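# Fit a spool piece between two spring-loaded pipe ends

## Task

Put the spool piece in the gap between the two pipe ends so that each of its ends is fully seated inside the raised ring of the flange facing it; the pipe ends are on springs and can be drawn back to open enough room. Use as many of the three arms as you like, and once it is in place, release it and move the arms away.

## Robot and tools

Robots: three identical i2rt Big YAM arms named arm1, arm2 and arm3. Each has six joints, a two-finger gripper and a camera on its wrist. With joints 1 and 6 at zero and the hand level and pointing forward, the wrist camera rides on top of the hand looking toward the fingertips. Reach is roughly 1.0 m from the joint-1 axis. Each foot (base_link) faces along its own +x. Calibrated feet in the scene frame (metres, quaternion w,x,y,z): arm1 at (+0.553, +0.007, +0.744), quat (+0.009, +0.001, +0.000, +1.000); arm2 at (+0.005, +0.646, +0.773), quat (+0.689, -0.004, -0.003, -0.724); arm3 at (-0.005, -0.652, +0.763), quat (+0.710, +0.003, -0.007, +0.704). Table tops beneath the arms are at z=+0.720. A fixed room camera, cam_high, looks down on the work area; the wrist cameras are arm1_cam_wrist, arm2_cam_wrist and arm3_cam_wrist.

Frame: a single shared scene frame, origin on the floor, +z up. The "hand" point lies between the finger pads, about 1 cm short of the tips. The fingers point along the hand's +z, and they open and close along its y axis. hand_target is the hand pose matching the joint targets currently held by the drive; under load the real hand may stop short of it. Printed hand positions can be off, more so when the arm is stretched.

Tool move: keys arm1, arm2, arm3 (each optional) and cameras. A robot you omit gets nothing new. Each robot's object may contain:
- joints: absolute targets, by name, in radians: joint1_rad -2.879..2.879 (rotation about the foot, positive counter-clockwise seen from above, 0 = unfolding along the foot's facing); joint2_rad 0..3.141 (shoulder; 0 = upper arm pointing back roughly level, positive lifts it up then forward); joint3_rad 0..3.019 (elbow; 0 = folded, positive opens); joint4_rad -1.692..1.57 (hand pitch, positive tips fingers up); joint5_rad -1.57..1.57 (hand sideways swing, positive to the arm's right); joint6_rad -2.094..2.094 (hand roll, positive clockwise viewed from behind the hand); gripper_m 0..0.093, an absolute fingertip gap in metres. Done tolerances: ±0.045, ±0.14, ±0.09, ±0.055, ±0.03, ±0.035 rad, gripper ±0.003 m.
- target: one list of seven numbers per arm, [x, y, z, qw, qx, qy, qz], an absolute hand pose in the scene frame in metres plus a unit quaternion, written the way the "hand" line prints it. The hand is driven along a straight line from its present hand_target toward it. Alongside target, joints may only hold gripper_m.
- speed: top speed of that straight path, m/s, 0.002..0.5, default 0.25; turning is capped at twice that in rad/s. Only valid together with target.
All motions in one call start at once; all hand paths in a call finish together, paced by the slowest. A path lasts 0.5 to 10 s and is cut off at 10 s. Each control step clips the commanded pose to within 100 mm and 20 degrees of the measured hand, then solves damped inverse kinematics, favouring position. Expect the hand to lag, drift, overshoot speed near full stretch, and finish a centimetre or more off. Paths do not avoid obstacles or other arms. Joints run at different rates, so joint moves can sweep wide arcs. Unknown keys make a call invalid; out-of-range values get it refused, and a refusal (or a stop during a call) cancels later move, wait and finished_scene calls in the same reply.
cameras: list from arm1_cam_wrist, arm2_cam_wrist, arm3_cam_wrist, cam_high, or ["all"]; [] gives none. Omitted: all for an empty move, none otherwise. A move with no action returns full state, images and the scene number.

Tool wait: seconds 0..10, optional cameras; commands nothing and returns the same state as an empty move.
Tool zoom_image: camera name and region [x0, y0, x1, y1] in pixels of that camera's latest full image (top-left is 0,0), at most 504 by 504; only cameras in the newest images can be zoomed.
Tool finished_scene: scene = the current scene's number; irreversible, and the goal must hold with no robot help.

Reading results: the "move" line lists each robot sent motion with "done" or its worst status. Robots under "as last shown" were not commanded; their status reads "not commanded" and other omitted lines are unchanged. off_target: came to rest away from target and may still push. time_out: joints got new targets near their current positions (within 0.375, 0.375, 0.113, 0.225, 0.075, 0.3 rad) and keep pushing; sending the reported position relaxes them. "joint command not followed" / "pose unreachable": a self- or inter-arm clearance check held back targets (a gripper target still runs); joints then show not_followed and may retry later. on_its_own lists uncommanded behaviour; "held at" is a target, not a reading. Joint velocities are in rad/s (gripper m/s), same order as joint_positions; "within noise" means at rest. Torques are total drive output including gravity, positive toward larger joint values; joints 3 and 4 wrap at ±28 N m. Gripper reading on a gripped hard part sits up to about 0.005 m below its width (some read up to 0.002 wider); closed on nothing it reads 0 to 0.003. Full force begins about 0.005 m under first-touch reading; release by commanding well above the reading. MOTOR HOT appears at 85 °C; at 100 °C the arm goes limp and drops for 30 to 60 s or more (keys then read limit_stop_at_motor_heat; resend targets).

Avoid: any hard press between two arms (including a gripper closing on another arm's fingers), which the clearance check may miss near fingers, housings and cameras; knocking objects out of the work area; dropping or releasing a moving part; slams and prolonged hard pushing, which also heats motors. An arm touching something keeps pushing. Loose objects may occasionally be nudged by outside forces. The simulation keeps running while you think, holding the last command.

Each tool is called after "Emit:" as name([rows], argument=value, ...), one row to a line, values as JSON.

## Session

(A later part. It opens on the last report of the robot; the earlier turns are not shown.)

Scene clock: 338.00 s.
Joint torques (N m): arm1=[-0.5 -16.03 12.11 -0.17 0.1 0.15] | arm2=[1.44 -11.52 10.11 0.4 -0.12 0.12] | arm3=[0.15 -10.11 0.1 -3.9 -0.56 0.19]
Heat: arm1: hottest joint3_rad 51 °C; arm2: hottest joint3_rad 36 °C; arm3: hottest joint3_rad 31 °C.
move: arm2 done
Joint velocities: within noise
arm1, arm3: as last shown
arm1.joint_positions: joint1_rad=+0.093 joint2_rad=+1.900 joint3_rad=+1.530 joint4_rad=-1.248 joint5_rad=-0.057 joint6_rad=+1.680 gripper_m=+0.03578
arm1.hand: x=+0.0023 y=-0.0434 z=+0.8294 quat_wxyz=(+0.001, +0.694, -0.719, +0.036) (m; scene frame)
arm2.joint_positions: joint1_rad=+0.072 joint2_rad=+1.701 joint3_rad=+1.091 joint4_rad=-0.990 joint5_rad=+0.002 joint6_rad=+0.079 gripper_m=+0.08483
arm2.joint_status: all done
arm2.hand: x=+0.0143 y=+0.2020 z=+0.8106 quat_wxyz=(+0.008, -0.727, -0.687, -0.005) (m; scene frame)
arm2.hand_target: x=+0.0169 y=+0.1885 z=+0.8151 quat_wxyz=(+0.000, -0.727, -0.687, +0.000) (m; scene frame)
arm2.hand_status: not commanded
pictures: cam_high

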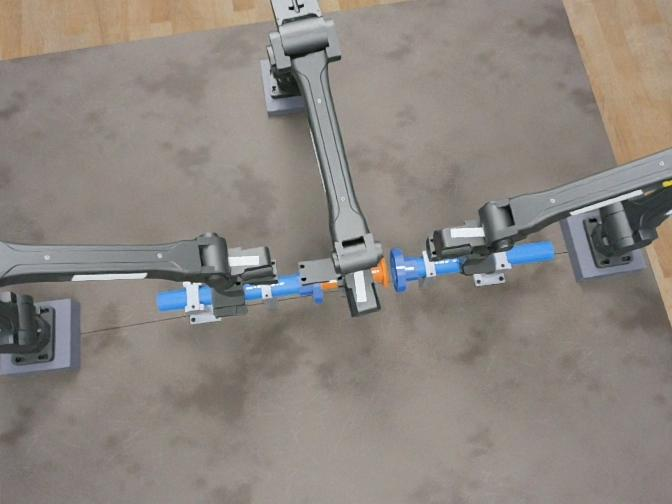

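Emit:
move(arm2={"target": [0.0155, 0.20, 0.97, 0, 0.7269, 0.6868, 0], "speed": 0.2})

Emit:
move(arm2={"target": [-0.19, 0.18, 1.0, 0.678, 0.678, 0.201, 0.201], "speed": 0.3})

Emit:
move(arm2={"target": [-0.185, 0.05, 0.84, 0.678, 0.678, 0.201, 0.201], "speed": 0.25}, cameras=["arm2_cam_wrist", "cam_high"])

Emit:
zoom_image(camera="arm2_cam_wrist", region=[290, 60, 490, 310])

Scene clock: 343.87 s.
Joint torques (N m): arm1=[-0.38 -16.03 12.11 -0.18 0.1 0.15] | arm2=[1.14 -11.58 12.85 0.09 -0.12 0.09] | arm3=[-0.15 -10.93 0.12 -3.95 -0.59 0.17]
Heat: arm1: hottest joint3_rad 51 °C; arm2: hottest joint3_rad 37 °C; arm3: hottest joint3_rad 31 °C.
move: arm2 off_target
Joint velocities: within noise
arm1, arm3: as last shown
arm2.joint_positions: joint1_rad=+0.072 joint2_rad=+1.535 joint3_rad=+1.287 joint4_rad=-1.379 joint5_rad=+0.002 joint6_rad=+0.079 gripper_m=+0.08492
arm2.joint_status: not commanded
arm2.hand: x=+0.0143 y=+0.2150 z=+0.9499 quat_wxyz=(+0.018, -0.727, -0.687, -0.014) (m; scene frame)
arm2.hand_target: x=+0.0154 y=+0.2009 z=+0.9699 quat_wxyz=(+0.000, -0.727, -0.687, +0.000) (m; scene frame)
arm2.hand_status: off_target (0.025 m and 2.6 deg from the pose sent, 0.159 m and 1.1 deg at the start)
camera_calibration:
arm1_cam_wrist: T_world_to_cam=[[0.998371, -0.0357397, 0.0444794, -0.0391598], [-0.0556246, -0.783317, 0.619128, -0.542246], [0.012714, -0.620594, -0.784029, 0.748235], [0, 0, 0, 1]] pos_world=[-0.000579225, 0.0381998, 0.924099]
arm2_cam_wrist: T_world_to_cam=[[-0.997986, 0.0628479, 0.00858546, -0.005077], [0.0543827, 0.778075, 0.625813, -0.757088], [0.0326509, 0.62502, -0.779926, 0.726935], [0, 0, 0, 1]] pos_world=[0.0123707, 0.135041, 1.0408]
arm3_cam_wrist: T_world_to_cam=[[0.998595, -0.0529826, 0.00096719, -0.0048408], [-0.0440397, -0.819615, 0.57122, -0.721762], [-0.029472, -0.57046, -0.820797, 0.615615], [0, 0, 0, 1]] pos_world=[-0.0088088, -0.24064, 0.917585]

Scene clock: 349.33 s.
Joint torques (N m): arm1=[-0.38 -16.09 12.11 -0.17 0.1 0.15] | arm2=[0.79 -9.11 6.71 2.07 0.15 0.07] | arm3=[0.62 -10.17 0.13 -3.77 -0.58 0.15]
Heat: arm1: hottest joint3_rad 51 °C; arm2: hottest joint3_rad 37 °C; arm3: hottest joint3_rad 31 °C.
move: arm2 off_target
Joint velocities: within noise
arm1, arm3: as last shown
arm2.joint_positions: joint1_rad=-0.673 joint2_rad=+1.582 joint3_rad=+0.782 joint4_rad=+0.780 joint5_rad=-1.307 joint6_rad=+1.536 gripper_m=+0.08492
arm2.joint_status: not commanded
arm2.hand: x=-0.1876 y=+0.1794 z=+1.0103 quat_wxyz=(-0.680, -0.674, -0.211, -0.196) (m; scene frame)
arm2.hand_target: x=-0.1900 y=+0.1802 z=+1.0002 quat_wxyz=(-0.678, -0.678, -0.201, -0.201) (m; scene frame)
arm2.hand_status: off_target (0.011 m and 1.3 deg from the pose sent, 0.213 m and 103.2 deg at the start)
camera_calibration:
arm1_cam_wrist: T_world_to_cam=[[0.998371, -0.0357397, 0.0444794, -0.0391598], [-0.0556246, -0.783317, 0.619128, -0.542246], [0.012714, -0.620594, -0.784029, 0.748235], [0, 0, 0, 1]] pos_world=[-0.000579225, 0.0381998, 0.924099]
arm2_cam_wrist: T_world_to_cam=[[-0.011781, -0.00961724, -0.999884, 1.01194], [0.348332, 0.937279, -0.0131193, -0.084214], [0.937297, -0.348447, -0.00769209, 0.367062], [0, 0, 0, 1]] pos_world=[-0.30279, 0.216566, 1.01354]
arm3_cam_wrist: T_world_to_cam=[[0.998595, -0.0529826, 0.00096719, -0.0048408], [-0.0440397, -0.819615, 0.57122, -0.721762], [-0.029472, -0.57046, -0.820797, 0.615615], [0, 0, 0, 1]] pos_world=[-0.0088088, -0.24064, 0.917585]

Scene clock: 351.07 s.
Joint torques (N m): arm1=[-0.44 -16.03 12.1 -0.2 0.1 0.15] | arm2=[2.08 -14.45 7.9 2.11 0.15 0.06] | arm3=[0.67 -11.16 0.06 -4 -0.62 0.17]
Heat: arm1: hottest joint3_rad 51 °C; arm2: hottest joint3_rad 37 °C; arm3: hottest joint3_rad 31 °C.
move: arm2 off_target
Joint velocities: within noise
arm1, arm3: as last shown
arm2.joint_positions: joint1_rad=-0.521 joint2_rad=+2.149 joint3_rad=+1.021 joint4_rad=+1.077 joint5_rad=-1.139 joint6_rad=+1.550 gripper_m=+0.08493
arm2.joint_status: not commanded
arm2.hand: x=-0.1852 y=+0.0615 z=+0.8377 quat_wxyz=(-0.672, -0.685, -0.194, -0.203) (m; scene frame)
arm2.hand_target: x=-0.1848 y=+0.0505 z=+0.8401 quat_wxyz=(-0.678, -0.678, -0.201, -0.201) (m; scene frame)
arm2.hand_status: off_target (0.012 m and 1.3 deg from the pose sent, 0.214 m and 1.3 deg at the start)
pictures: arm2_cam_wrist, cam_high
camera_calibration:
arm2_cam_wrist: T_world_to_cam=[[0.0132206, 0.0255027, -0.999587, 0.840591], [0.361511, 0.93193, 0.028558, -0.00891977], [0.932274, -0.361739, 0.00310116, 0.313187], [0, 0, 0, 1]] pos_world=[-0.299865, 0.100167, 0.839528]

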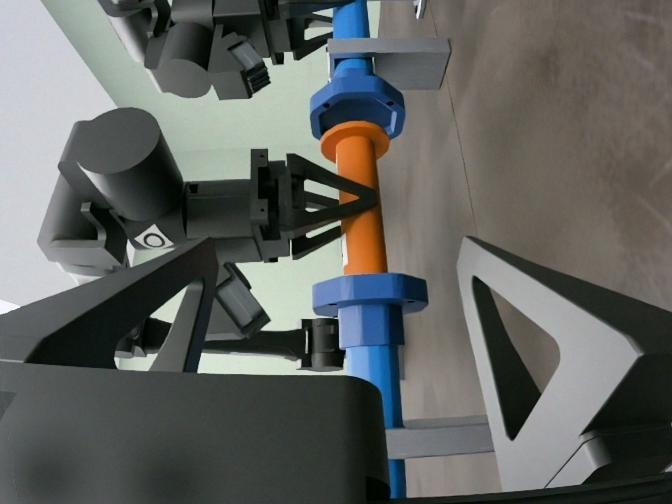

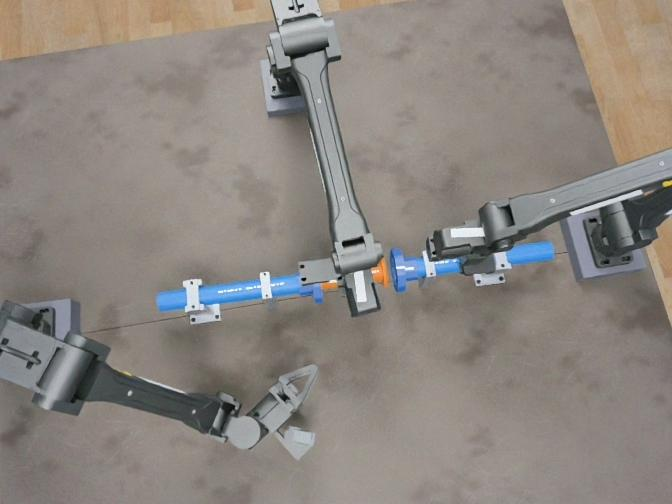

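Scaled by 2.016 from the camera's 672x504 image, which has a finer 960x720 frame.

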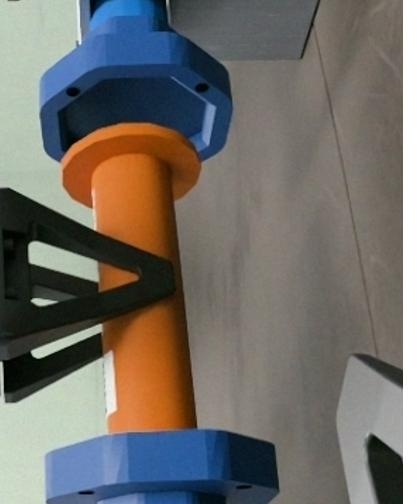

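Emit:
move(arm1={"target": [-0.0165, -0.0464, 0.845, 0.0194, 0.6947, -0.7193, 0.0201], "speed": 0.05}, cameras=["arm2_cam_wrist"])

Emit:
zoom_image(camera="arm2_cam_wrist", region=[290, 60, 490, 310])

Scene clock: 367.33 s.
Joint torques (N m): arm1=[-0.44 -15.85 11.14 0.53 0.1 0.15] | arm2=[2.02 -14.39 7.9 2.11 0.15 0.07] | arm3=[-0.09 -11.81 -0.01 -3.95 -0.63 0.16]
Heat: arm1: hottest joint3_rad 52 °C; arm2: hottest joint3_rad 38 °C; arm3: hottest joint3_rad 31 °C.
move: arm1 off_target
Joint velocities: within noise
arm1.joint_positions: joint1_rad=+0.093 joint2_rad=+1.902 joint3_rad=+1.530 joint4_rad=-1.248 joint5_rad=-0.057 joint6_rad=+1.680 gripper_m=+0.03578
arm1.joint_status: not commanded
arm1.hand: x=+0.0024 y=-0.0434 z=+0.8285 quat_wxyz=(+0.001, +0.694, -0.719, +0.037) (m; scene frame)
arm1.hand_target: x=-0.0156 y=-0.0463 z=+0.8455 quat_wxyz=(+0.020, +0.694, -0.719, +0.020) (m; scene frame)
arm1.hand_status: off_target (0.025 m and 2.9 deg from the pose sent, 0.025 m and 2.8 deg at the start)
arm2, arm3: as last shown
arm2.hand: x=-0.1852 y=+0.0615 z=+0.8377 quat_wxyz=(-0.672, -0.685, -0.194, -0.204) (m; scene frame)
pictures: arm2_cam_wrist
camera_calibration:
arm2_cam_wrist: T_world_to_cam=[[0.0136681, 0.025542, -0.99958, 0.840716], [0.361585, 0.931895, 0.0287567, -0.00906023], [0.932239, -0.361827, 0.00350165, 0.31285], [0, 0, 0, 1]] pos_world=[-0.299866, 0.100167, 0.839529]

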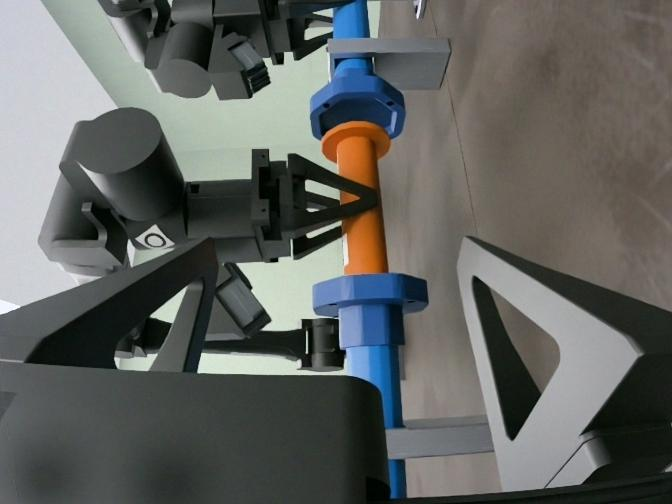

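Scaled by 2.016 from the camera's 672x504 image, which has a finer 960x720 frame.

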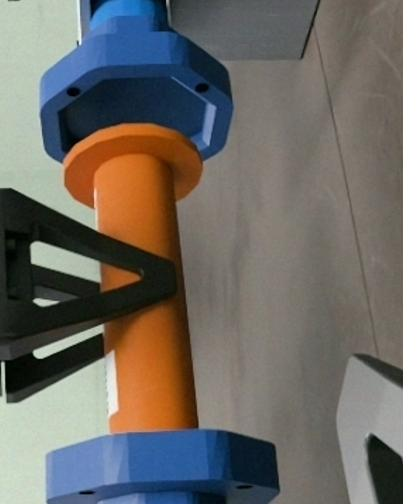

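Emit:
move(arm1={"target": [-0.0165, -0.0464, 0.8385, 0.0194, 0.6947, -0.7193, 0.0201], "speed": 0.05}, cameras=["arm2_cam_wrist"])

Emit:
zoom_image(camera="arm2_cam_wrist", region=[290, 60, 490, 310])

Scene clock: 371.27 s.
Joint torques (N m): arm1=[-0.5 -15.68 10.47 0.9 0.1 0.15] | arm2=[1.96 -14.45 7.91 2.13 0.15 0.06] | arm3=[0.97 -10.52 0.24 -4.11 -0.62 0.23]
Heat: arm1: hottest joint3_rad 52 °C; arm2: hottest joint3_rad 38 °C; arm3: hottest joint3_rad 31 °C.
move: arm1 off_target
Joint velocities: within noise
arm1.joint_positions: joint1_rad=+0.093 joint2_rad=+1.906 joint3_rad=+1.530 joint4_rad=-1.242 joint5_rad=-0.057 joint6_rad=+1.680 gripper_m=+0.03578
arm1.joint_status: not commanded
arm1.hand: x=+0.0010 y=-0.0435 z=+0.8260 quat_wxyz=(+0.001, +0.694, -0.719, +0.036) (m; scene frame)
arm1.hand_target: x=-0.0159 y=-0.0464 z=+0.8390 quat_wxyz=(+0.020, +0.694, -0.719, +0.020) (m; scene frame)
arm1.hand_status: off_target (0.022 m and 2.8 deg from the pose sent, 0.022 m and 2.9 deg at the start)
arm2, arm3: as last shown
arm2.joint_positions: joint1_rad=-0.521 joint2_rad=+2.149 joint3_rad=+1.021 joint4_rad=+1.077 joint5_rad=-1.139 joint6_rad=+1.551 gripper_m=+0.08493
pictures: arm2_cam_wrist
camera_calibration:
arm2_cam_wrist: T_world_to_cam=[[0.0139634, 0.0257485, -0.999571, 0.840677], [0.361577, 0.931889, 0.0290561, -0.00930984], [0.932238, -0.361828, 0.00370227, 0.312682], [0, 0, 0, 1]] pos_world=[-0.299866, 0.100167, 0.839429]

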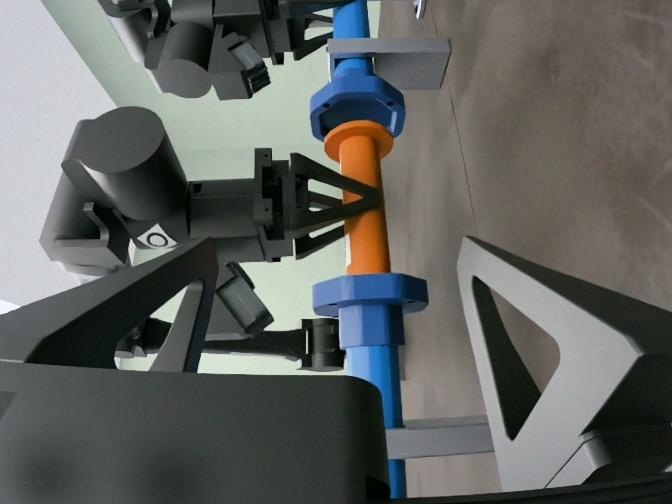

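Scaled by 2.016 from the camera's 672x504 image, which has a finer 960x720 frame.

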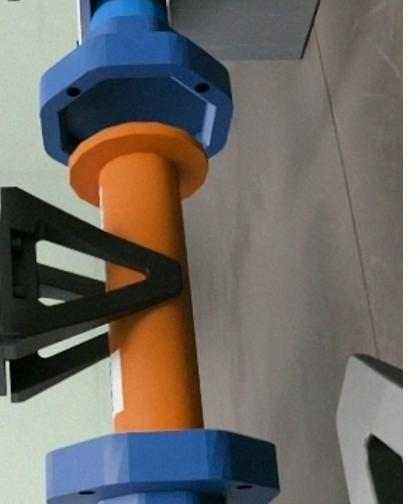

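Emit:
wait(seconds=0, cameras=["cam_high"])

Emit:
zoom_image(camera="cam_high", region=[300, 230, 420, 310])

Scene clock: 376.47 s.
Joint torques (N m): arm1=[-0.44 -15.74 10.47 0.88 0.1 0.15] | arm2=[2.08 -14.39 7.9 2.11 0.15 0.07] | arm3=[0.73 -10.81 -0.02 -4.1 -0.59 0.18]
Heat: arm1: hottest joint3_rad 52 °C; arm2: hottest joint3_rad 38 °C; arm3: hottest joint3_rad 31 °C.
Joint velocities: within noise
arm1.joint_positions: joint1_rad=+0.093 joint2_rad=+1.906 joint3_rad=+1.530 joint4_rad=-1.242 joint5_rad=-0.057 joint6_rad=+1.680 gripper_m=+0.03578
arm1.joint_status: not commanded
arm1.hand: x=+0.0010 y=-0.0435 z=+0.8260 quat_wxyz=(+0.001, +0.694, -0.719, +0.036) (m; scene frame)
arm1.hand_target: x=-0.0159 y=-0.0464 z=+0.8390 quat_wxyz=(+0.020, +0.694, -0.719, +0.020) (m; scene frame)
arm1.hand_status: off_target (0.022 m and 2.8 deg from the pose sent, 0.022 m and 2.9 deg at the start)
arm2.joint_positions: joint1_rad=-0.521 joint2_rad=+2.149 joint3_rad=+1.021 joint4_rad=+1.077 joint5_rad=-1.139 joint6_rad=+1.551 gripper_m=+0.08493
arm2.joint_status: not commanded
arm2.hand: x=-0.1852 y=+0.0615 z=+0.8377 quat_wxyz=(-0.672, -0.685, -0.194, -0.204) (m; scene frame)
arm2.hand_target: x=-0.1848 y=+0.0505 z=+0.8401 quat_wxyz=(-0.678, -0.678, -0.201, -0.201) (m; scene frame)
arm2.hand_status: not commanded
arm3.joint_positions: joint1_rad=+0.031 joint2_rad=+1.398 joint3_rad=+0.790 joint4_rad=-0.965 joint5_rad=-0.006 joint6_rad=+0.073 gripper_m=+0.03791
arm3.joint_status: not commanded
arm3.hand: x=-0.0127 y=-0.3159 z=+0.8190 quat_wxyz=(-0.004, +0.688, -0.725, -0.004) (m; scene frame)
arm3.hand_target: x=-0.0171 y=-0.3896 z=+0.8087 quat_wxyz=(+0.062, +0.681, -0.727, +0.060) (m; scene frame)
arm3.hand_status: not commanded
pictures: cam_high

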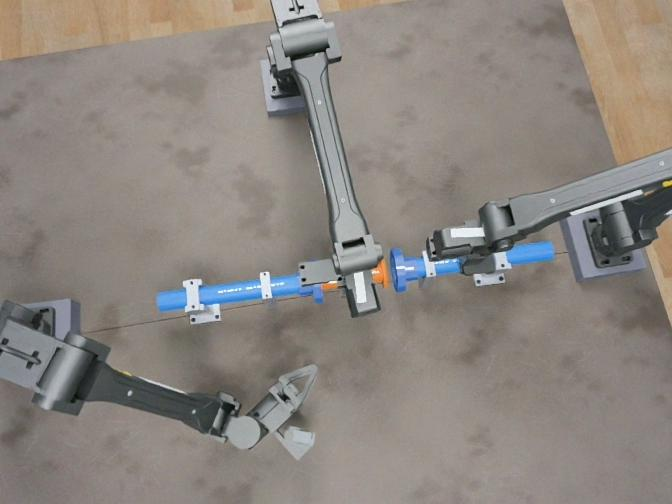

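Scaled by 4.200 from the camera's 672x504 image, which has a finer 960x720 frame.

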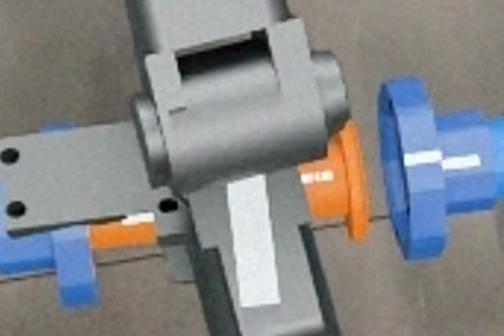

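Emit:
move(arm3={"target": [-0.026, -0.355, 0.812, 0.03, 0.684, -0.7268, 0.03], "speed": 0.03}, cameras=["arm2_cam_wrist", "cam_high"])

Emit:
zoom_image(camera="arm2_cam_wrist", region=[290, 60, 490, 310])

Emit:
zoom_image(camera="cam_high", region=[300, 230, 420, 310])

Scene clock: 394.43 s.
Joint torques (N m): arm1=[-0.38 -15.74 10.47 0.88 0.1 0.15] | arm2=[2.14 -14.45 7.9 2.13 0.15 0.07] | arm3=[1.49 -8.12 3.99 -2.39 -0.59 0.27]
Heat: arm1: hottest joint3_rad 51 °C; arm2: hottest joint3_rad 39 °C; arm3: hottest joint2_rad 30 °C.
move: arm3 off_target
Joint velocities: within noise
arm1, arm2: as last shown
arm3.joint_positions: joint1_rad=+0.038 joint2_rad=+1.398 joint3_rad=+0.795 joint4_rad=-0.939 joint5_rad=+0.002 joint6_rad=+0.081 gripper_m=+0.03791
arm3.joint_status: not commanded
arm3.hand: x=-0.0142 y=-0.3072 z=+0.8208 quat_wxyz=(-0.018, +0.688, -0.725, -0.013) (m; scene frame)
arm3.hand_target: x=-0.0237 y=-0.3516 z=+0.8118 quat_wxyz=(+0.028, +0.685, -0.728, +0.031) (m; scene frame)
arm3.hand_status: off_target (0.050 m and 7.4 deg from the pose sent, 0.042 m and 5.5 deg at the start)
pictures: arm2_cam_wrist, cam_high
camera_calibration:
arm2_cam_wrist: T_world_to_cam=[[0.0139634, 0.0257485, -0.999571, 0.840677], [0.361577, 0.931889, 0.0290561, -0.00930984], [0.932238, -0.361828, 0.00370227, 0.312682], [0, 0, 0, 1]] pos_world=[-0.299866, 0.100167, 0.839429]

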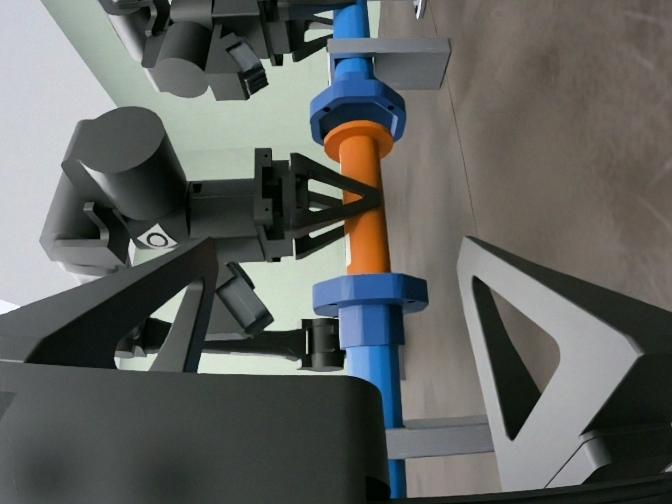

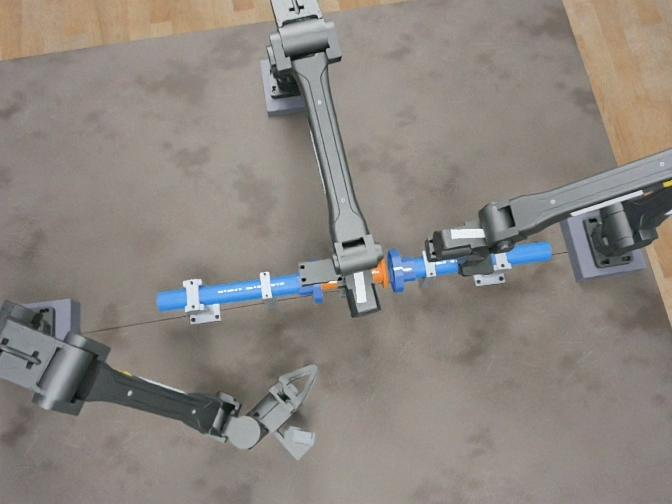

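Scaled by 2.016 from the camera's 672x504 image, which has a finer 960x720 frame.

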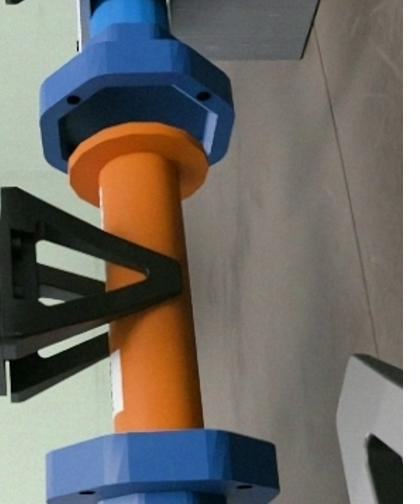

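Scaled by 4.200 from the camera's 672x504 image, which has a finer 960x720 frame.

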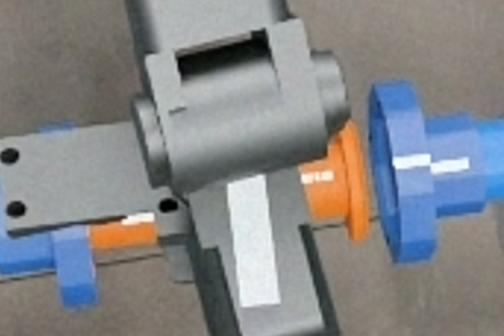

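Emit:
move(arm3={"target": [-0.036, -0.338, 0.812, 0.02, 0.685, -0.7268, 0.02], "speed": 0.03}, cameras=["arm2_cam_wrist", "cam_high"])

Emit:
zoom_image(camera="cam_high", region=[360, 240, 420, 300])

Emit:
zoom_image(camera="arm2_cam_wrist", region=[290, 70, 430, 210])

Scene clock: 412.27 s.
Joint torques (N m): arm1=[-0.5 -15.74 10.45 0.88 0.1 0.15] | arm2=[2.02 -14.39 7.9 2.13 0.15 0.07] | arm3=[3.43 -7.18 5.16 -1.8 -0.8 0.44]
Heat: arm1: hottest joint3_rad 51 °C; arm2: hottest joint3_rad 39 °C; arm3: hottest joint3_rad 31 °C.
move: arm3 off_target
Joint velocities: within noise
arm1, arm2: as last shown
arm3.joint_positions: joint1_rad=+0.043 joint2_rad=+1.407 joint3_rad=+0.804 joint4_rad=-0.932 joint5_rad=+0.012 joint6_rad=+0.089 gripper_m=+0.03791
arm3.joint_status: not commanded
arm3.hand: x=-0.0145 y=-0.3021 z=+0.8210 quat_wxyz=(-0.024, +0.687, -0.726, -0.012) (m; scene frame)
arm3.hand_target: x=-0.0327 y=-0.3364 z=+0.8122 quat_wxyz=(+0.018, +0.686, -0.727, +0.021) (m; scene frame)
arm3.hand_status: off_target (0.043 m and 6.2 deg from the pose sent, 0.039 m and 5.7 deg at the start)
pictures: arm2_cam_wrist, cam_high
camera_calibration:
arm2_cam_wrist: T_world_to_cam=[[0.0139634, 0.0257485, -0.999571, 0.840677], [0.361577, 0.931889, 0.0290561, -0.00930984], [0.932238, -0.361828, 0.00370227, 0.312682], [0, 0, 0, 1]] pos_world=[-0.299866, 0.100167, 0.839429]

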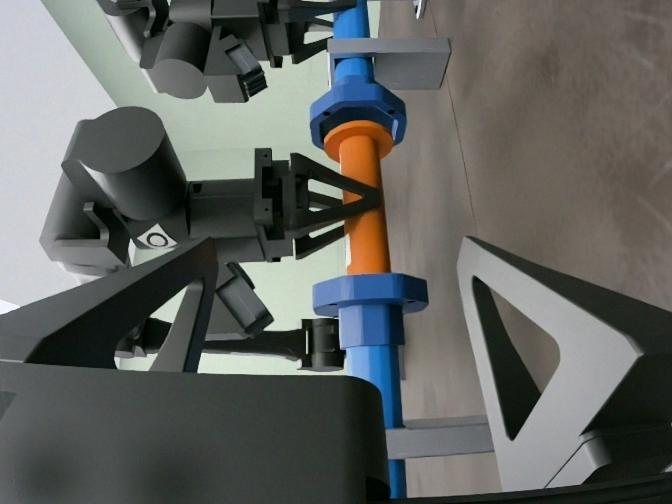

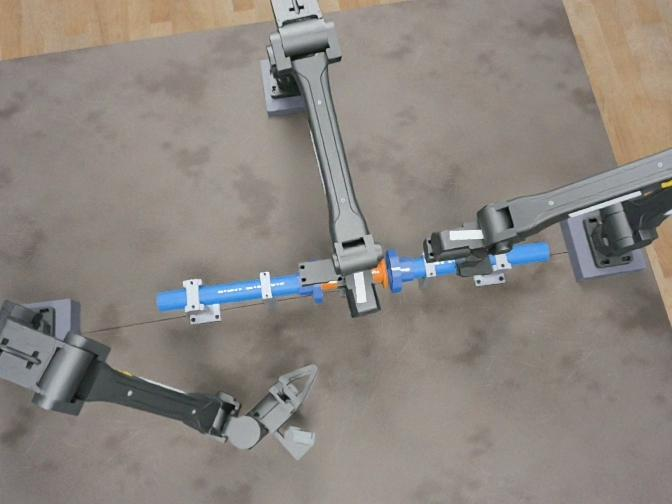

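Scaled by 8.400 from the camera's 672x504 image, which has a finer 960x720 frame.

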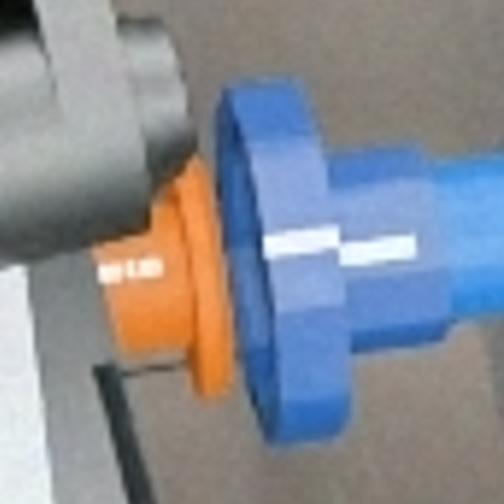

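Scaled by 3.600 from the camera's 672x504 image, which has a finer 960x720 frame.

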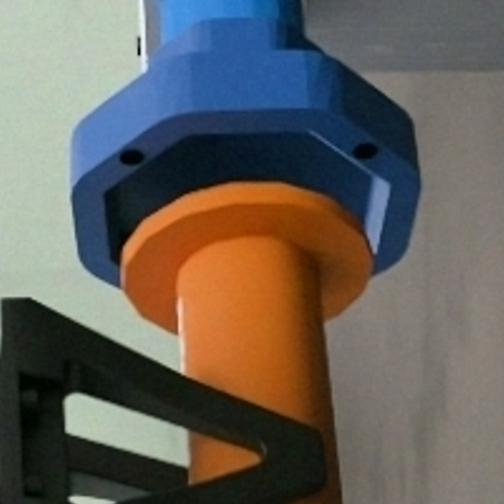

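Emit:
move(arm1={"target": [-0.0165, -0.0464, 0.8363, 0.0194, 0.6947, -0.7193, 0.0201], "speed": 0.05}, arm3={"target": [-0.033, -0.322, 0.813, 0.012, 0.686, -0.7268, 0.012], "speed": 0.03}, cameras=["arm2_cam_wrist", "cam_high"])

Emit:
zoom_image(camera="cam_high", region=[360, 240, 420, 300])

Emit:
zoom_image(camera="arm2_cam_wrist", region=[290, 70, 430, 210])

Scene clock: 426.83 s.
Joint torques (N m): arm1=[-0.44 -15.62 10.24 1.03 0.1 0.15] | arm2=[2.02 -14.45 7.9 2.13 0.15 0.06] | arm3=[2.84 -7.65 5.93 -1.42 -0.84 0.36]
Heat: arm1: hottest joint3_rad 50 °C; arm2: hottest joint3_rad 39 °C; arm3: hottest joint3_rad 31 °C.
move: arm1 off_target; arm3 off_target
Joint velocities: within noise
arm1.joint_positions: joint1_rad=+0.093 joint2_rad=+1.906 joint3_rad=+1.530 joint4_rad=-1.240 joint5_rad=-0.057 joint6_rad=+1.680 gripper_m=+0.03578
arm1.joint_status: not commanded
arm1.hand: x=+0.0007 y=-0.0435 z=+0.8260 quat_wxyz=(+0.002, +0.694, -0.719, +0.036) (m; scene frame)
arm1.hand_target: x=-0.0159 y=-0.0464 z=+0.8368 quat_wxyz=(+0.020, +0.694, -0.719, +0.020) (m; scene frame)
arm1.hand_status: off_target (0.020 m and 2.7 deg from the pose sent, 0.021 m and 2.8 deg at the start)
arm2: as last shown
arm3.joint_positions: joint1_rad=+0.043 joint2_rad=+1.423 joint3_rad=+0.820 joint4_rad=-0.931 joint5_rad=+0.014 joint6_rad=+0.089 gripper_m=+0.03791
arm3.joint_status: not commanded
arm3.hand: x=-0.0144 y=-0.2956 z=+0.8211 quat_wxyz=(-0.025, +0.687, -0.726, -0.012) (m; scene frame)
arm3.hand_target: x=-0.0309 y=-0.3213 z=+0.8133 quat_wxyz=(+0.011, +0.686, -0.727, +0.013) (m; scene frame)
arm3.hand_status: off_target (0.033 m and 5.0 deg from the pose sent, 0.028 m and 4.9 deg at the start)
pictures: arm2_cam_wrist, cam_high
camera_calibration:
arm2_cam_wrist: T_world_to_cam=[[0.0139634, 0.0257485, -0.999571, 0.840677], [0.361577, 0.931889, 0.0290561, -0.00930984], [0.932238, -0.361828, 0.00370227, 0.312682], [0, 0, 0, 1]] pos_world=[-0.299866, 0.100167, 0.839429]

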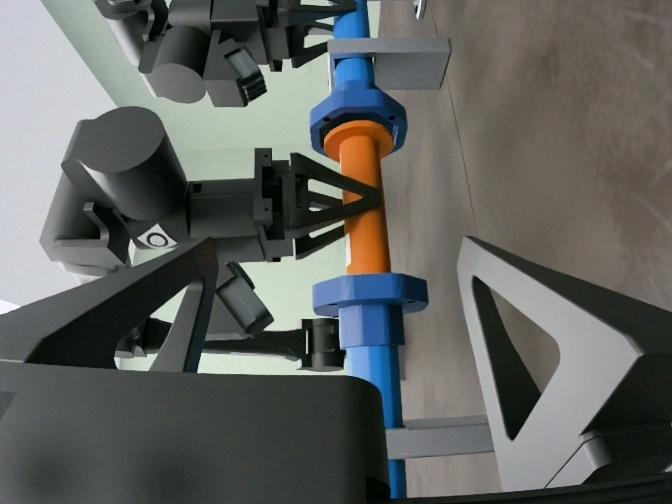

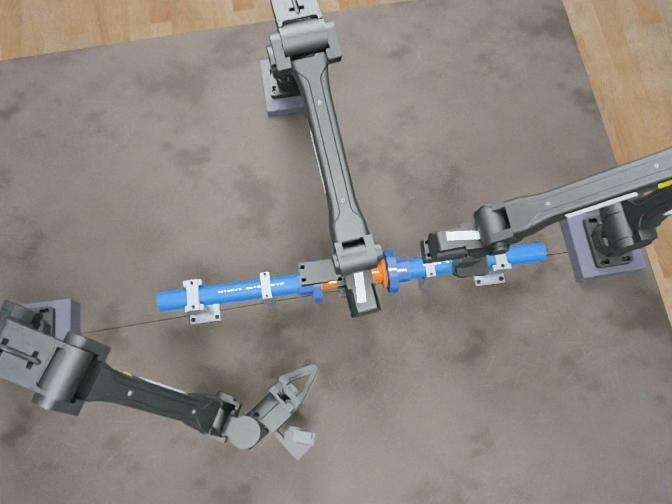

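Scaled by 8.400 from the camera's 672x504 image, which has a finer 960x720 frame.

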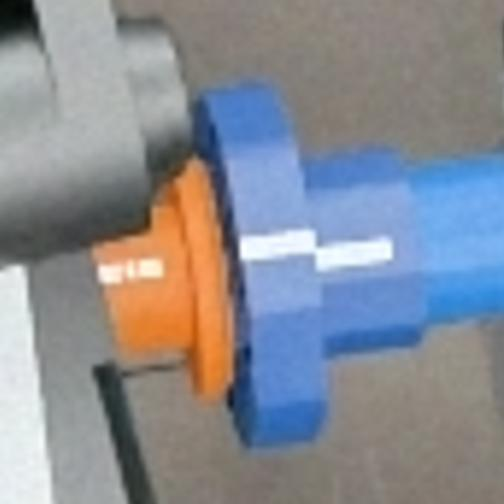

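Scaled by 3.600 from the camera's 672x504 image, which has a finer 960x720 frame.

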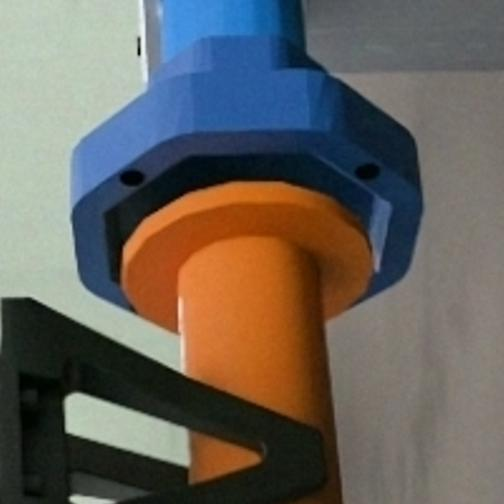

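Emit:
move(arm3={"target": [-0.030, -0.305, 0.813, 0.008, 0.686, -0.7268, 0.008], "speed": 0.03}, cameras=["arm2_cam_wrist", "cam_high"])

Emit:
zoom_image(camera="cam_high", region=[360, 240, 420, 300])

Emit:
zoom_image(camera="arm2_cam_wrist", region=[290, 70, 430, 210])

Scene clock: 432.37 s.
Joint torques (N m): arm1=[-0.44 -15.62 10.24 1.03 0.1 0.15] | arm2=[2.08 -14.39 7.9 2.11 0.15 0.07] | arm3=[2.14 -7 7.28 -0.81 -0.89 0.25]
Heat: arm1: hottest joint3_rad 50 °C; arm2: hottest joint3_rad 39 °C; arm3: hottest joint3_rad 31 °C.
move: arm3 off_target
Joint velocities: within noise
arm1, arm2: as last shown
arm3.joint_positions: joint1_rad=+0.043 joint2_rad=+1.445 joint3_rad=+0.841 joint4_rad=-0.931 joint5_rad=+0.016 joint6_rad=+0.089 gripper_m=+0.03791
arm3.joint_status: not commanded
arm3.hand: x=-0.0144 y=-0.2876 z=+0.8203 quat_wxyz=(-0.025, +0.687, -0.726, -0.011) (m; scene frame)
arm3.hand_target: x=-0.0288 y=-0.3048 z=+0.8135 quat_wxyz=(+0.007, +0.686, -0.727, +0.008) (m; scene frame)
arm3.hand_status: off_target (0.024 m and 4.4 deg from the pose sent, 0.020 m and 4.4 deg at the start)
pictures: arm2_cam_wrist, cam_high
camera_calibration:
arm2_cam_wrist: T_world_to_cam=[[0.0139634, 0.0257485, -0.999571, 0.840677], [0.361577, 0.931889, 0.0290561, -0.00930984], [0.932238, -0.361828, 0.00370227, 0.312682], [0, 0, 0, 1]] pos_world=[-0.299866, 0.100167, 0.839429]

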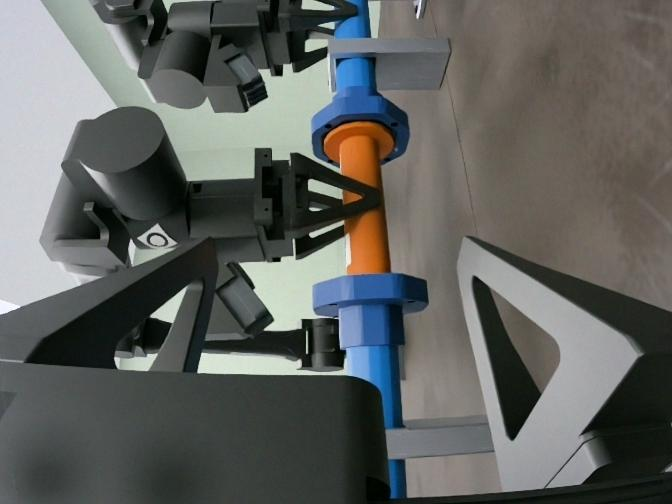

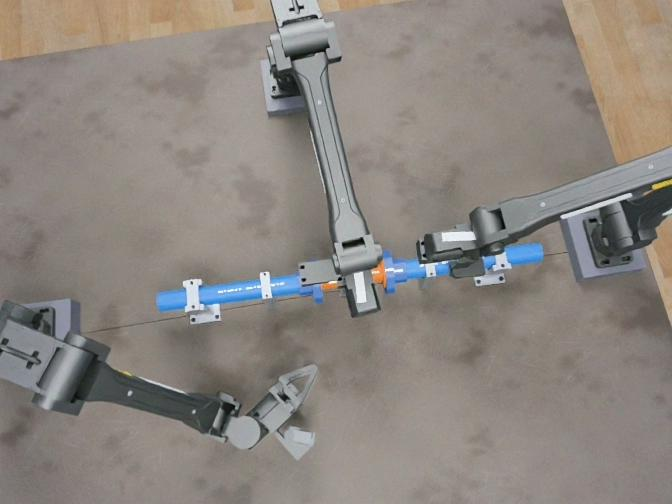

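Scaled by 8.400 from the camera's 672x504 image, which has a finer 960x720 frame.

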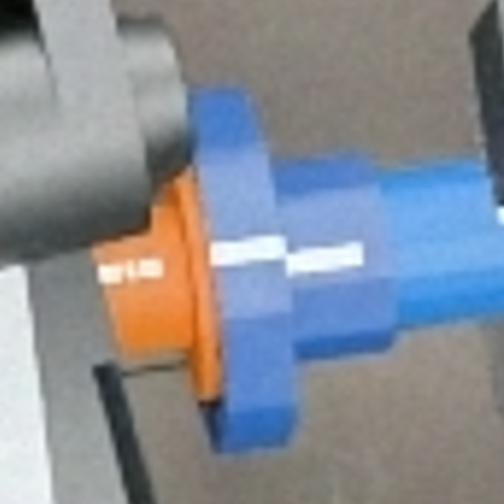

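Scaled by 3.600 from the camera's 672x504 image, which has a finer 960x720 frame.

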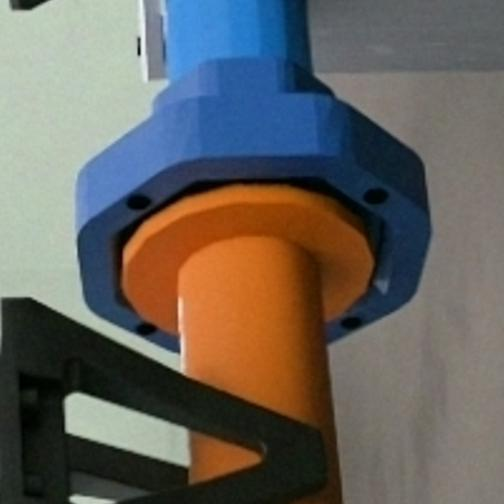

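Emit:
move(arm3={"target": [-0.026, -0.290, 0.813, 0.005, 0.686, -0.7268, 0.005], "speed": 0.03})

Emit:
move(arm3={"target": [-0.022, -0.275, 0.813, 0.002, 0.6868, -0.7268, 0.002], "speed": 0.03}, cameras=["arm2_cam_wrist", "cam_high"])

Emit:
zoom_image(camera="cam_high", region=[300, 230, 420, 310])

Emit:
zoom_image(camera="arm2_cam_wrist", region=[290, 70, 490, 320])

Scene clock: 438.07 s.
Joint torques (N m): arm1=[-0.38 -15.62 10.24 1.02 0.1 0.15] | arm2=[2.08 -14.39 7.88 2.11 0.14 0.07] | arm3=[0.73 -5.25 8.39 -0.17 -0.91 0.19]
Heat: arm1: hottest joint3_rad 50 °C; arm2: hottest joint3_rad 39 °C; arm3: hottest joint3_rad 31 °C.
move: arm3 off_target
Joint velocities: within noise
arm1, arm2: as last shown
arm3.joint_positions: joint1_rad=+0.043 joint2_rad=+1.463 joint3_rad=+0.861 joint4_rad=-0.949 joint5_rad=+0.016 joint6_rad=+0.089 gripper_m=+0.03791
arm3.joint_status: not commanded
arm3.hand: x=-0.0144 y=-0.2843 z=+0.8205 quat_wxyz=(-0.020, +0.687, -0.726, -0.005) (m; scene frame)
arm3.hand_target: x=-0.0255 y=-0.2902 z=+0.8134 quat_wxyz=(+0.004, +0.686, -0.727, +0.005) (m; scene frame)
arm3.hand_status: off_target (0.015 m and 3.1 deg from the pose sent, 0.014 m and 3.9 deg at the start)
camera_calibration:
arm1_cam_wrist: T_world_to_cam=[[0.998454, -0.0356682, 0.0426373, -0.0358241], [-0.0544272, -0.783259, 0.619309, -0.540469], [0.0113064, -0.620672, -0.783989, 0.74549], [0, 0, 0, 1]] pos_world=[-0.00207629, 0.0380999, 0.920701]
arm2_cam_wrist: T_world_to_cam=[[0.0139634, 0.0257485, -0.999571, 0.840677], [0.361577, 0.931889, 0.0290561, -0.00930984], [0.932238, -0.361828, 0.00370227, 0.312682], [0, 0, 0, 1]] pos_world=[-0.299866, 0.100167, 0.839429]
arm3_cam_wrist: T_world_to_cam=[[0.998194, -0.056289, 0.0209707, -0.0189147], [-0.0585193, -0.832488, 0.550944, -0.683974], [-0.0135542, -0.551176, -0.834279, 0.651546], [0, 0, 0, 1]] pos_world=[-0.0123139, -0.211348, 0.920799]

Scene clock: 439.10 s.
Joint torques (N m): arm1=[-0.56 -15.62 10.25 1.03 -0.02 0.15] | arm2=[2.02 -14.39 7.91 2.13 0.15 0.07] | arm3=[0.85 -5.77 9.55 0.64 -0.82 0.09]
Heat: arm1: hottest joint3_rad 50 °C; arm2: hottest joint3_rad 39 °C; arm3: hottest joint3_rad 32 °C.
move: arm3 off_target
Joint velocities: within noise
arm1.joint_positions: joint1_rad=+0.093 joint2_rad=+1.907 joint3_rad=+1.530 joint4_rad=-1.240 joint5_rad=-0.054 joint6_rad=+1.680 gripper_m=+0.03578
arm1.joint_status: not commanded
arm1.hand: x=+0.0006 y=-0.0429 z=+0.8258 quat_wxyz=(+0.001, +0.694, -0.719, +0.035) (m; scene frame)
arm1.hand_target: x=-0.0159 y=-0.0464 z=+0.8367 quat_wxyz=(+0.019, +0.694, -0.719, +0.020) (m; scene frame)
arm1.hand_status: not commanded
arm2: as last shown
arm3.joint_positions: joint1_rad=+0.042 joint2_rad=+1.482 joint3_rad=+0.882 joint4_rad=-0.967 joint5_rad=+0.014 joint6_rad=+0.085 gripper_m=+0.03791
arm3.joint_status: not commanded
arm3.hand: x=-0.0144 y=-0.2806 z=+0.8205 quat_wxyz=(-0.014, +0.688, -0.725, +0.000) (m; scene frame)
arm3.hand_target: x=-0.0220 y=-0.2755 z=+0.8131 quat_wxyz=(+0.002, +0.687, -0.727, +0.002) (m; scene frame)
arm3.hand_status: off_target (0.012 m and 1.8 deg from the pose sent, 0.014 m and 2.6 deg at the start)
pictures: arm2_cam_wrist, cam_high
camera_calibration:
arm2_cam_wrist: T_world_to_cam=[[0.0139634, 0.0257485, -0.999571, 0.840677], [0.361577, 0.931889, 0.0290561, -0.00930984], [0.932238, -0.361828, 0.00370227, 0.312682], [0, 0, 0, 1]] pos_world=[-0.299866, 0.100167, 0.839429]

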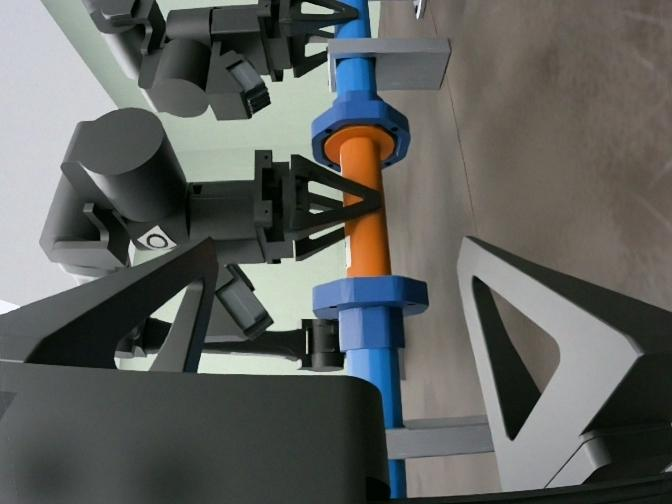

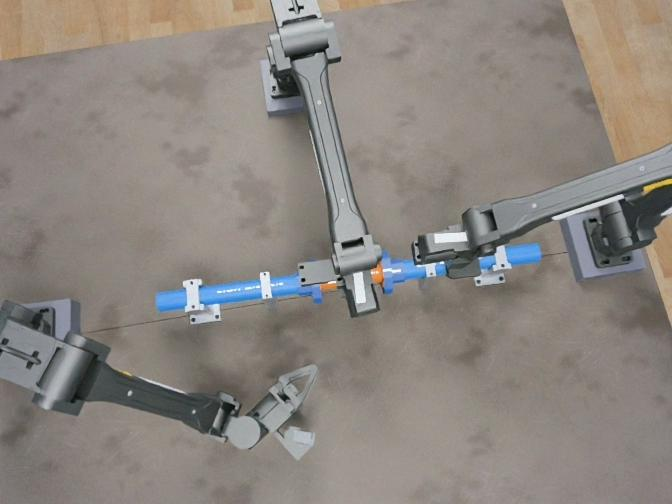

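Scaled by 4.200 from the camera's 672x504 image, which has a finer 960x720 frame.

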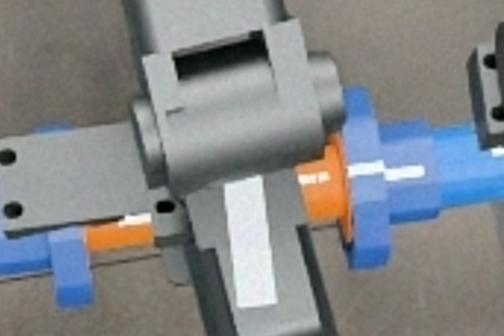

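Scaled by 2.016 from the camera's 672x504 image, which has a finer 960x720 frame.

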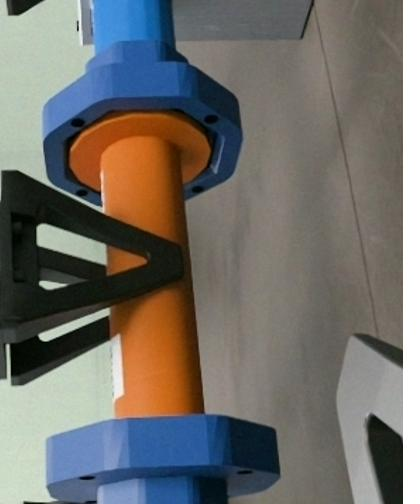

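Emit:
move(arm3={"target": [-0.018, -0.260, 0.813, 0, 0.6868, -0.7269, 0], "speed": 0.03}, cameras=["arm2_cam_wrist", "cam_high"])

Emit:
zoom_image(camera="cam_high", region=[300, 230, 420, 310])

Emit:
zoom_image(camera="arm2_cam_wrist", region=[290, 70, 490, 320])

Scene clock: 445.17 s.
Joint torques (N m): arm1=[-0.26 -15.62 10.22 1.03 -0.19 0.15] | arm2=[2.02 -14.39 7.9 2.13 0.14 0.06] | arm3=[-0.38 -5.07 10.74 1.2 -0.55 0.04]
Heat: arm1: hottest joint3_rad 50 °C; arm2: hottest joint3_rad 39 °C; arm3: hottest joint3_rad 32 °C.
move: arm3 off_target
Joint velocities: within noise
arm1.joint_positions: joint1_rad=+0.091 joint2_rad=+1.907 joint3_rad=+1.530 joint4_rad=-1.240 joint5_rad=-0.048 joint6_rad=+1.680 gripper_m=+0.03578
arm1.joint_status: not commanded
arm1.hand: x=+0.0005 y=-0.0407 z=+0.8257 quat_wxyz=(-0.001, +0.693, -0.720, +0.033) (m; scene frame)
arm1.hand_target: x=-0.0159 y=-0.0463 z=+0.8368 quat_wxyz=(+0.020, +0.694, -0.719, +0.020) (m; scene frame)
arm1.hand_status: not commanded
arm2: as last shown
arm3.joint_positions: joint1_rad=+0.039 joint2_rad=+1.501 joint3_rad=+0.904 joint4_rad=-0.989 joint5_rad=+0.009 joint6_rad=+0.081 gripper_m=+0.03791
arm3.joint_status: not commanded
arm3.hand: x=-0.0140 y=-0.2774 z=+0.8208 quat_wxyz=(-0.005, +0.688, -0.725, +0.006) (m; scene frame)
arm3.hand_target: x=-0.0178 y=-0.2608 z=+0.8134 quat_wxyz=(+0.000, +0.687, -0.727, +0.000) (m; scene frame)
arm3.hand_status: off_target (0.019 m and 1.0 deg from the pose sent, 0.022 m and 1.6 deg at the start)
pictures: arm2_cam_wrist, cam_high
camera_calibration:
arm2_cam_wrist: T_world_to_cam=[[0.0139634, 0.0257485, -0.999571, 0.840677], [0.361577, 0.931889, 0.0290561, -0.00930984], [0.932238, -0.361828, 0.00370227, 0.312682], [0, 0, 0, 1]] pos_world=[-0.299866, 0.100167, 0.839429]

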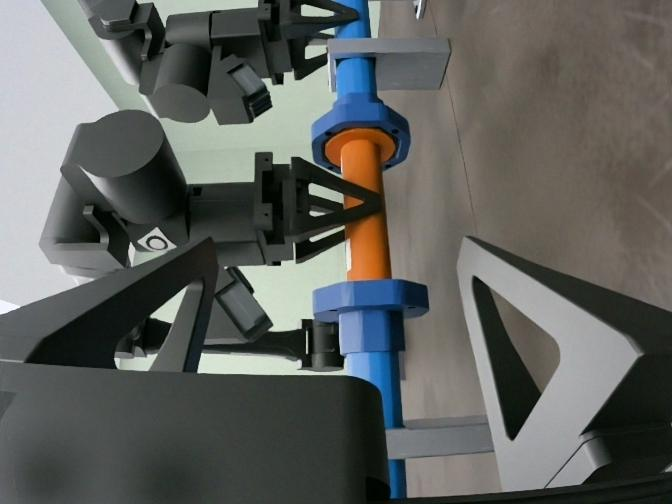

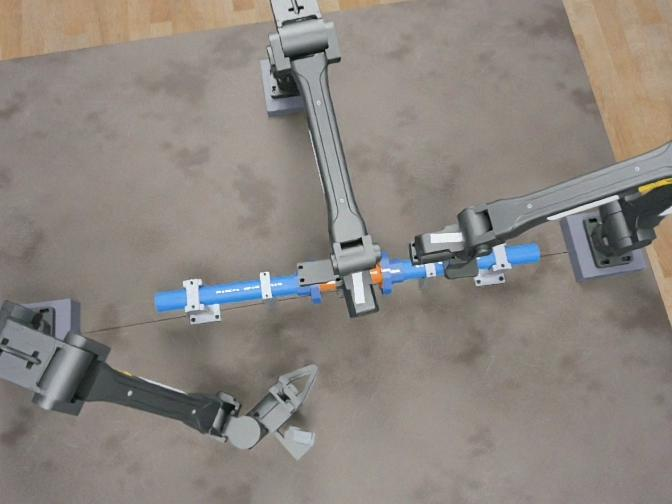

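Scaled by 4.200 from the camera's 672x504 image, which has a finer 960x720 frame.

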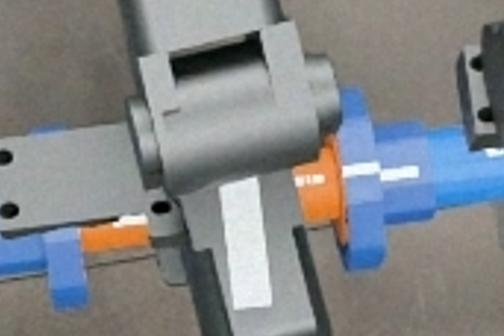

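Scaled by 2.016 from the camera's 672x504 image, which has a finer 960x720 frame.

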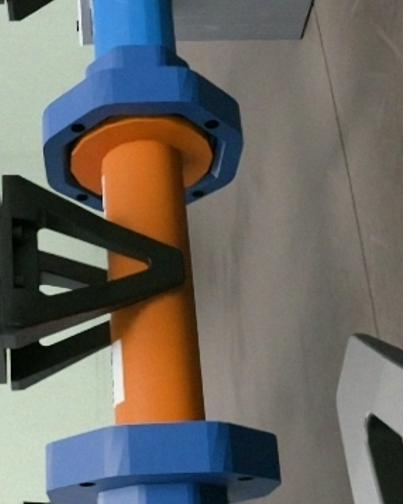

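Emit:
zoom_image(camera="arm2_cam_wrist", region=[300, 85, 420, 185])

Emit:
zoom_image(camera="cam_high", region=[360, 240, 420, 300])

Scaled by 4.200 from the camera's 672x504 image, which has a finer 960x720 frame.

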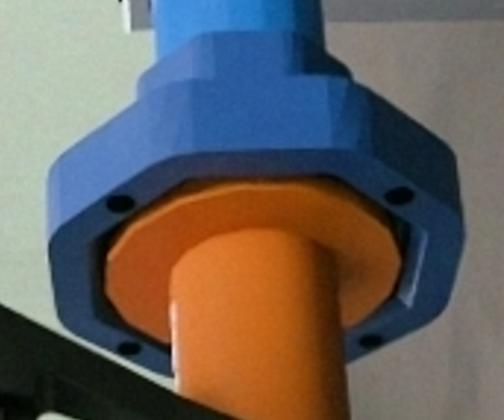

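Scaled by 8.400 from the camera's 672x504 image, which has a finer 960x720 frame.

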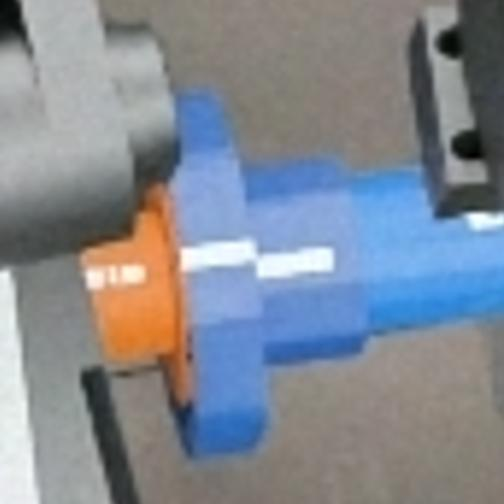

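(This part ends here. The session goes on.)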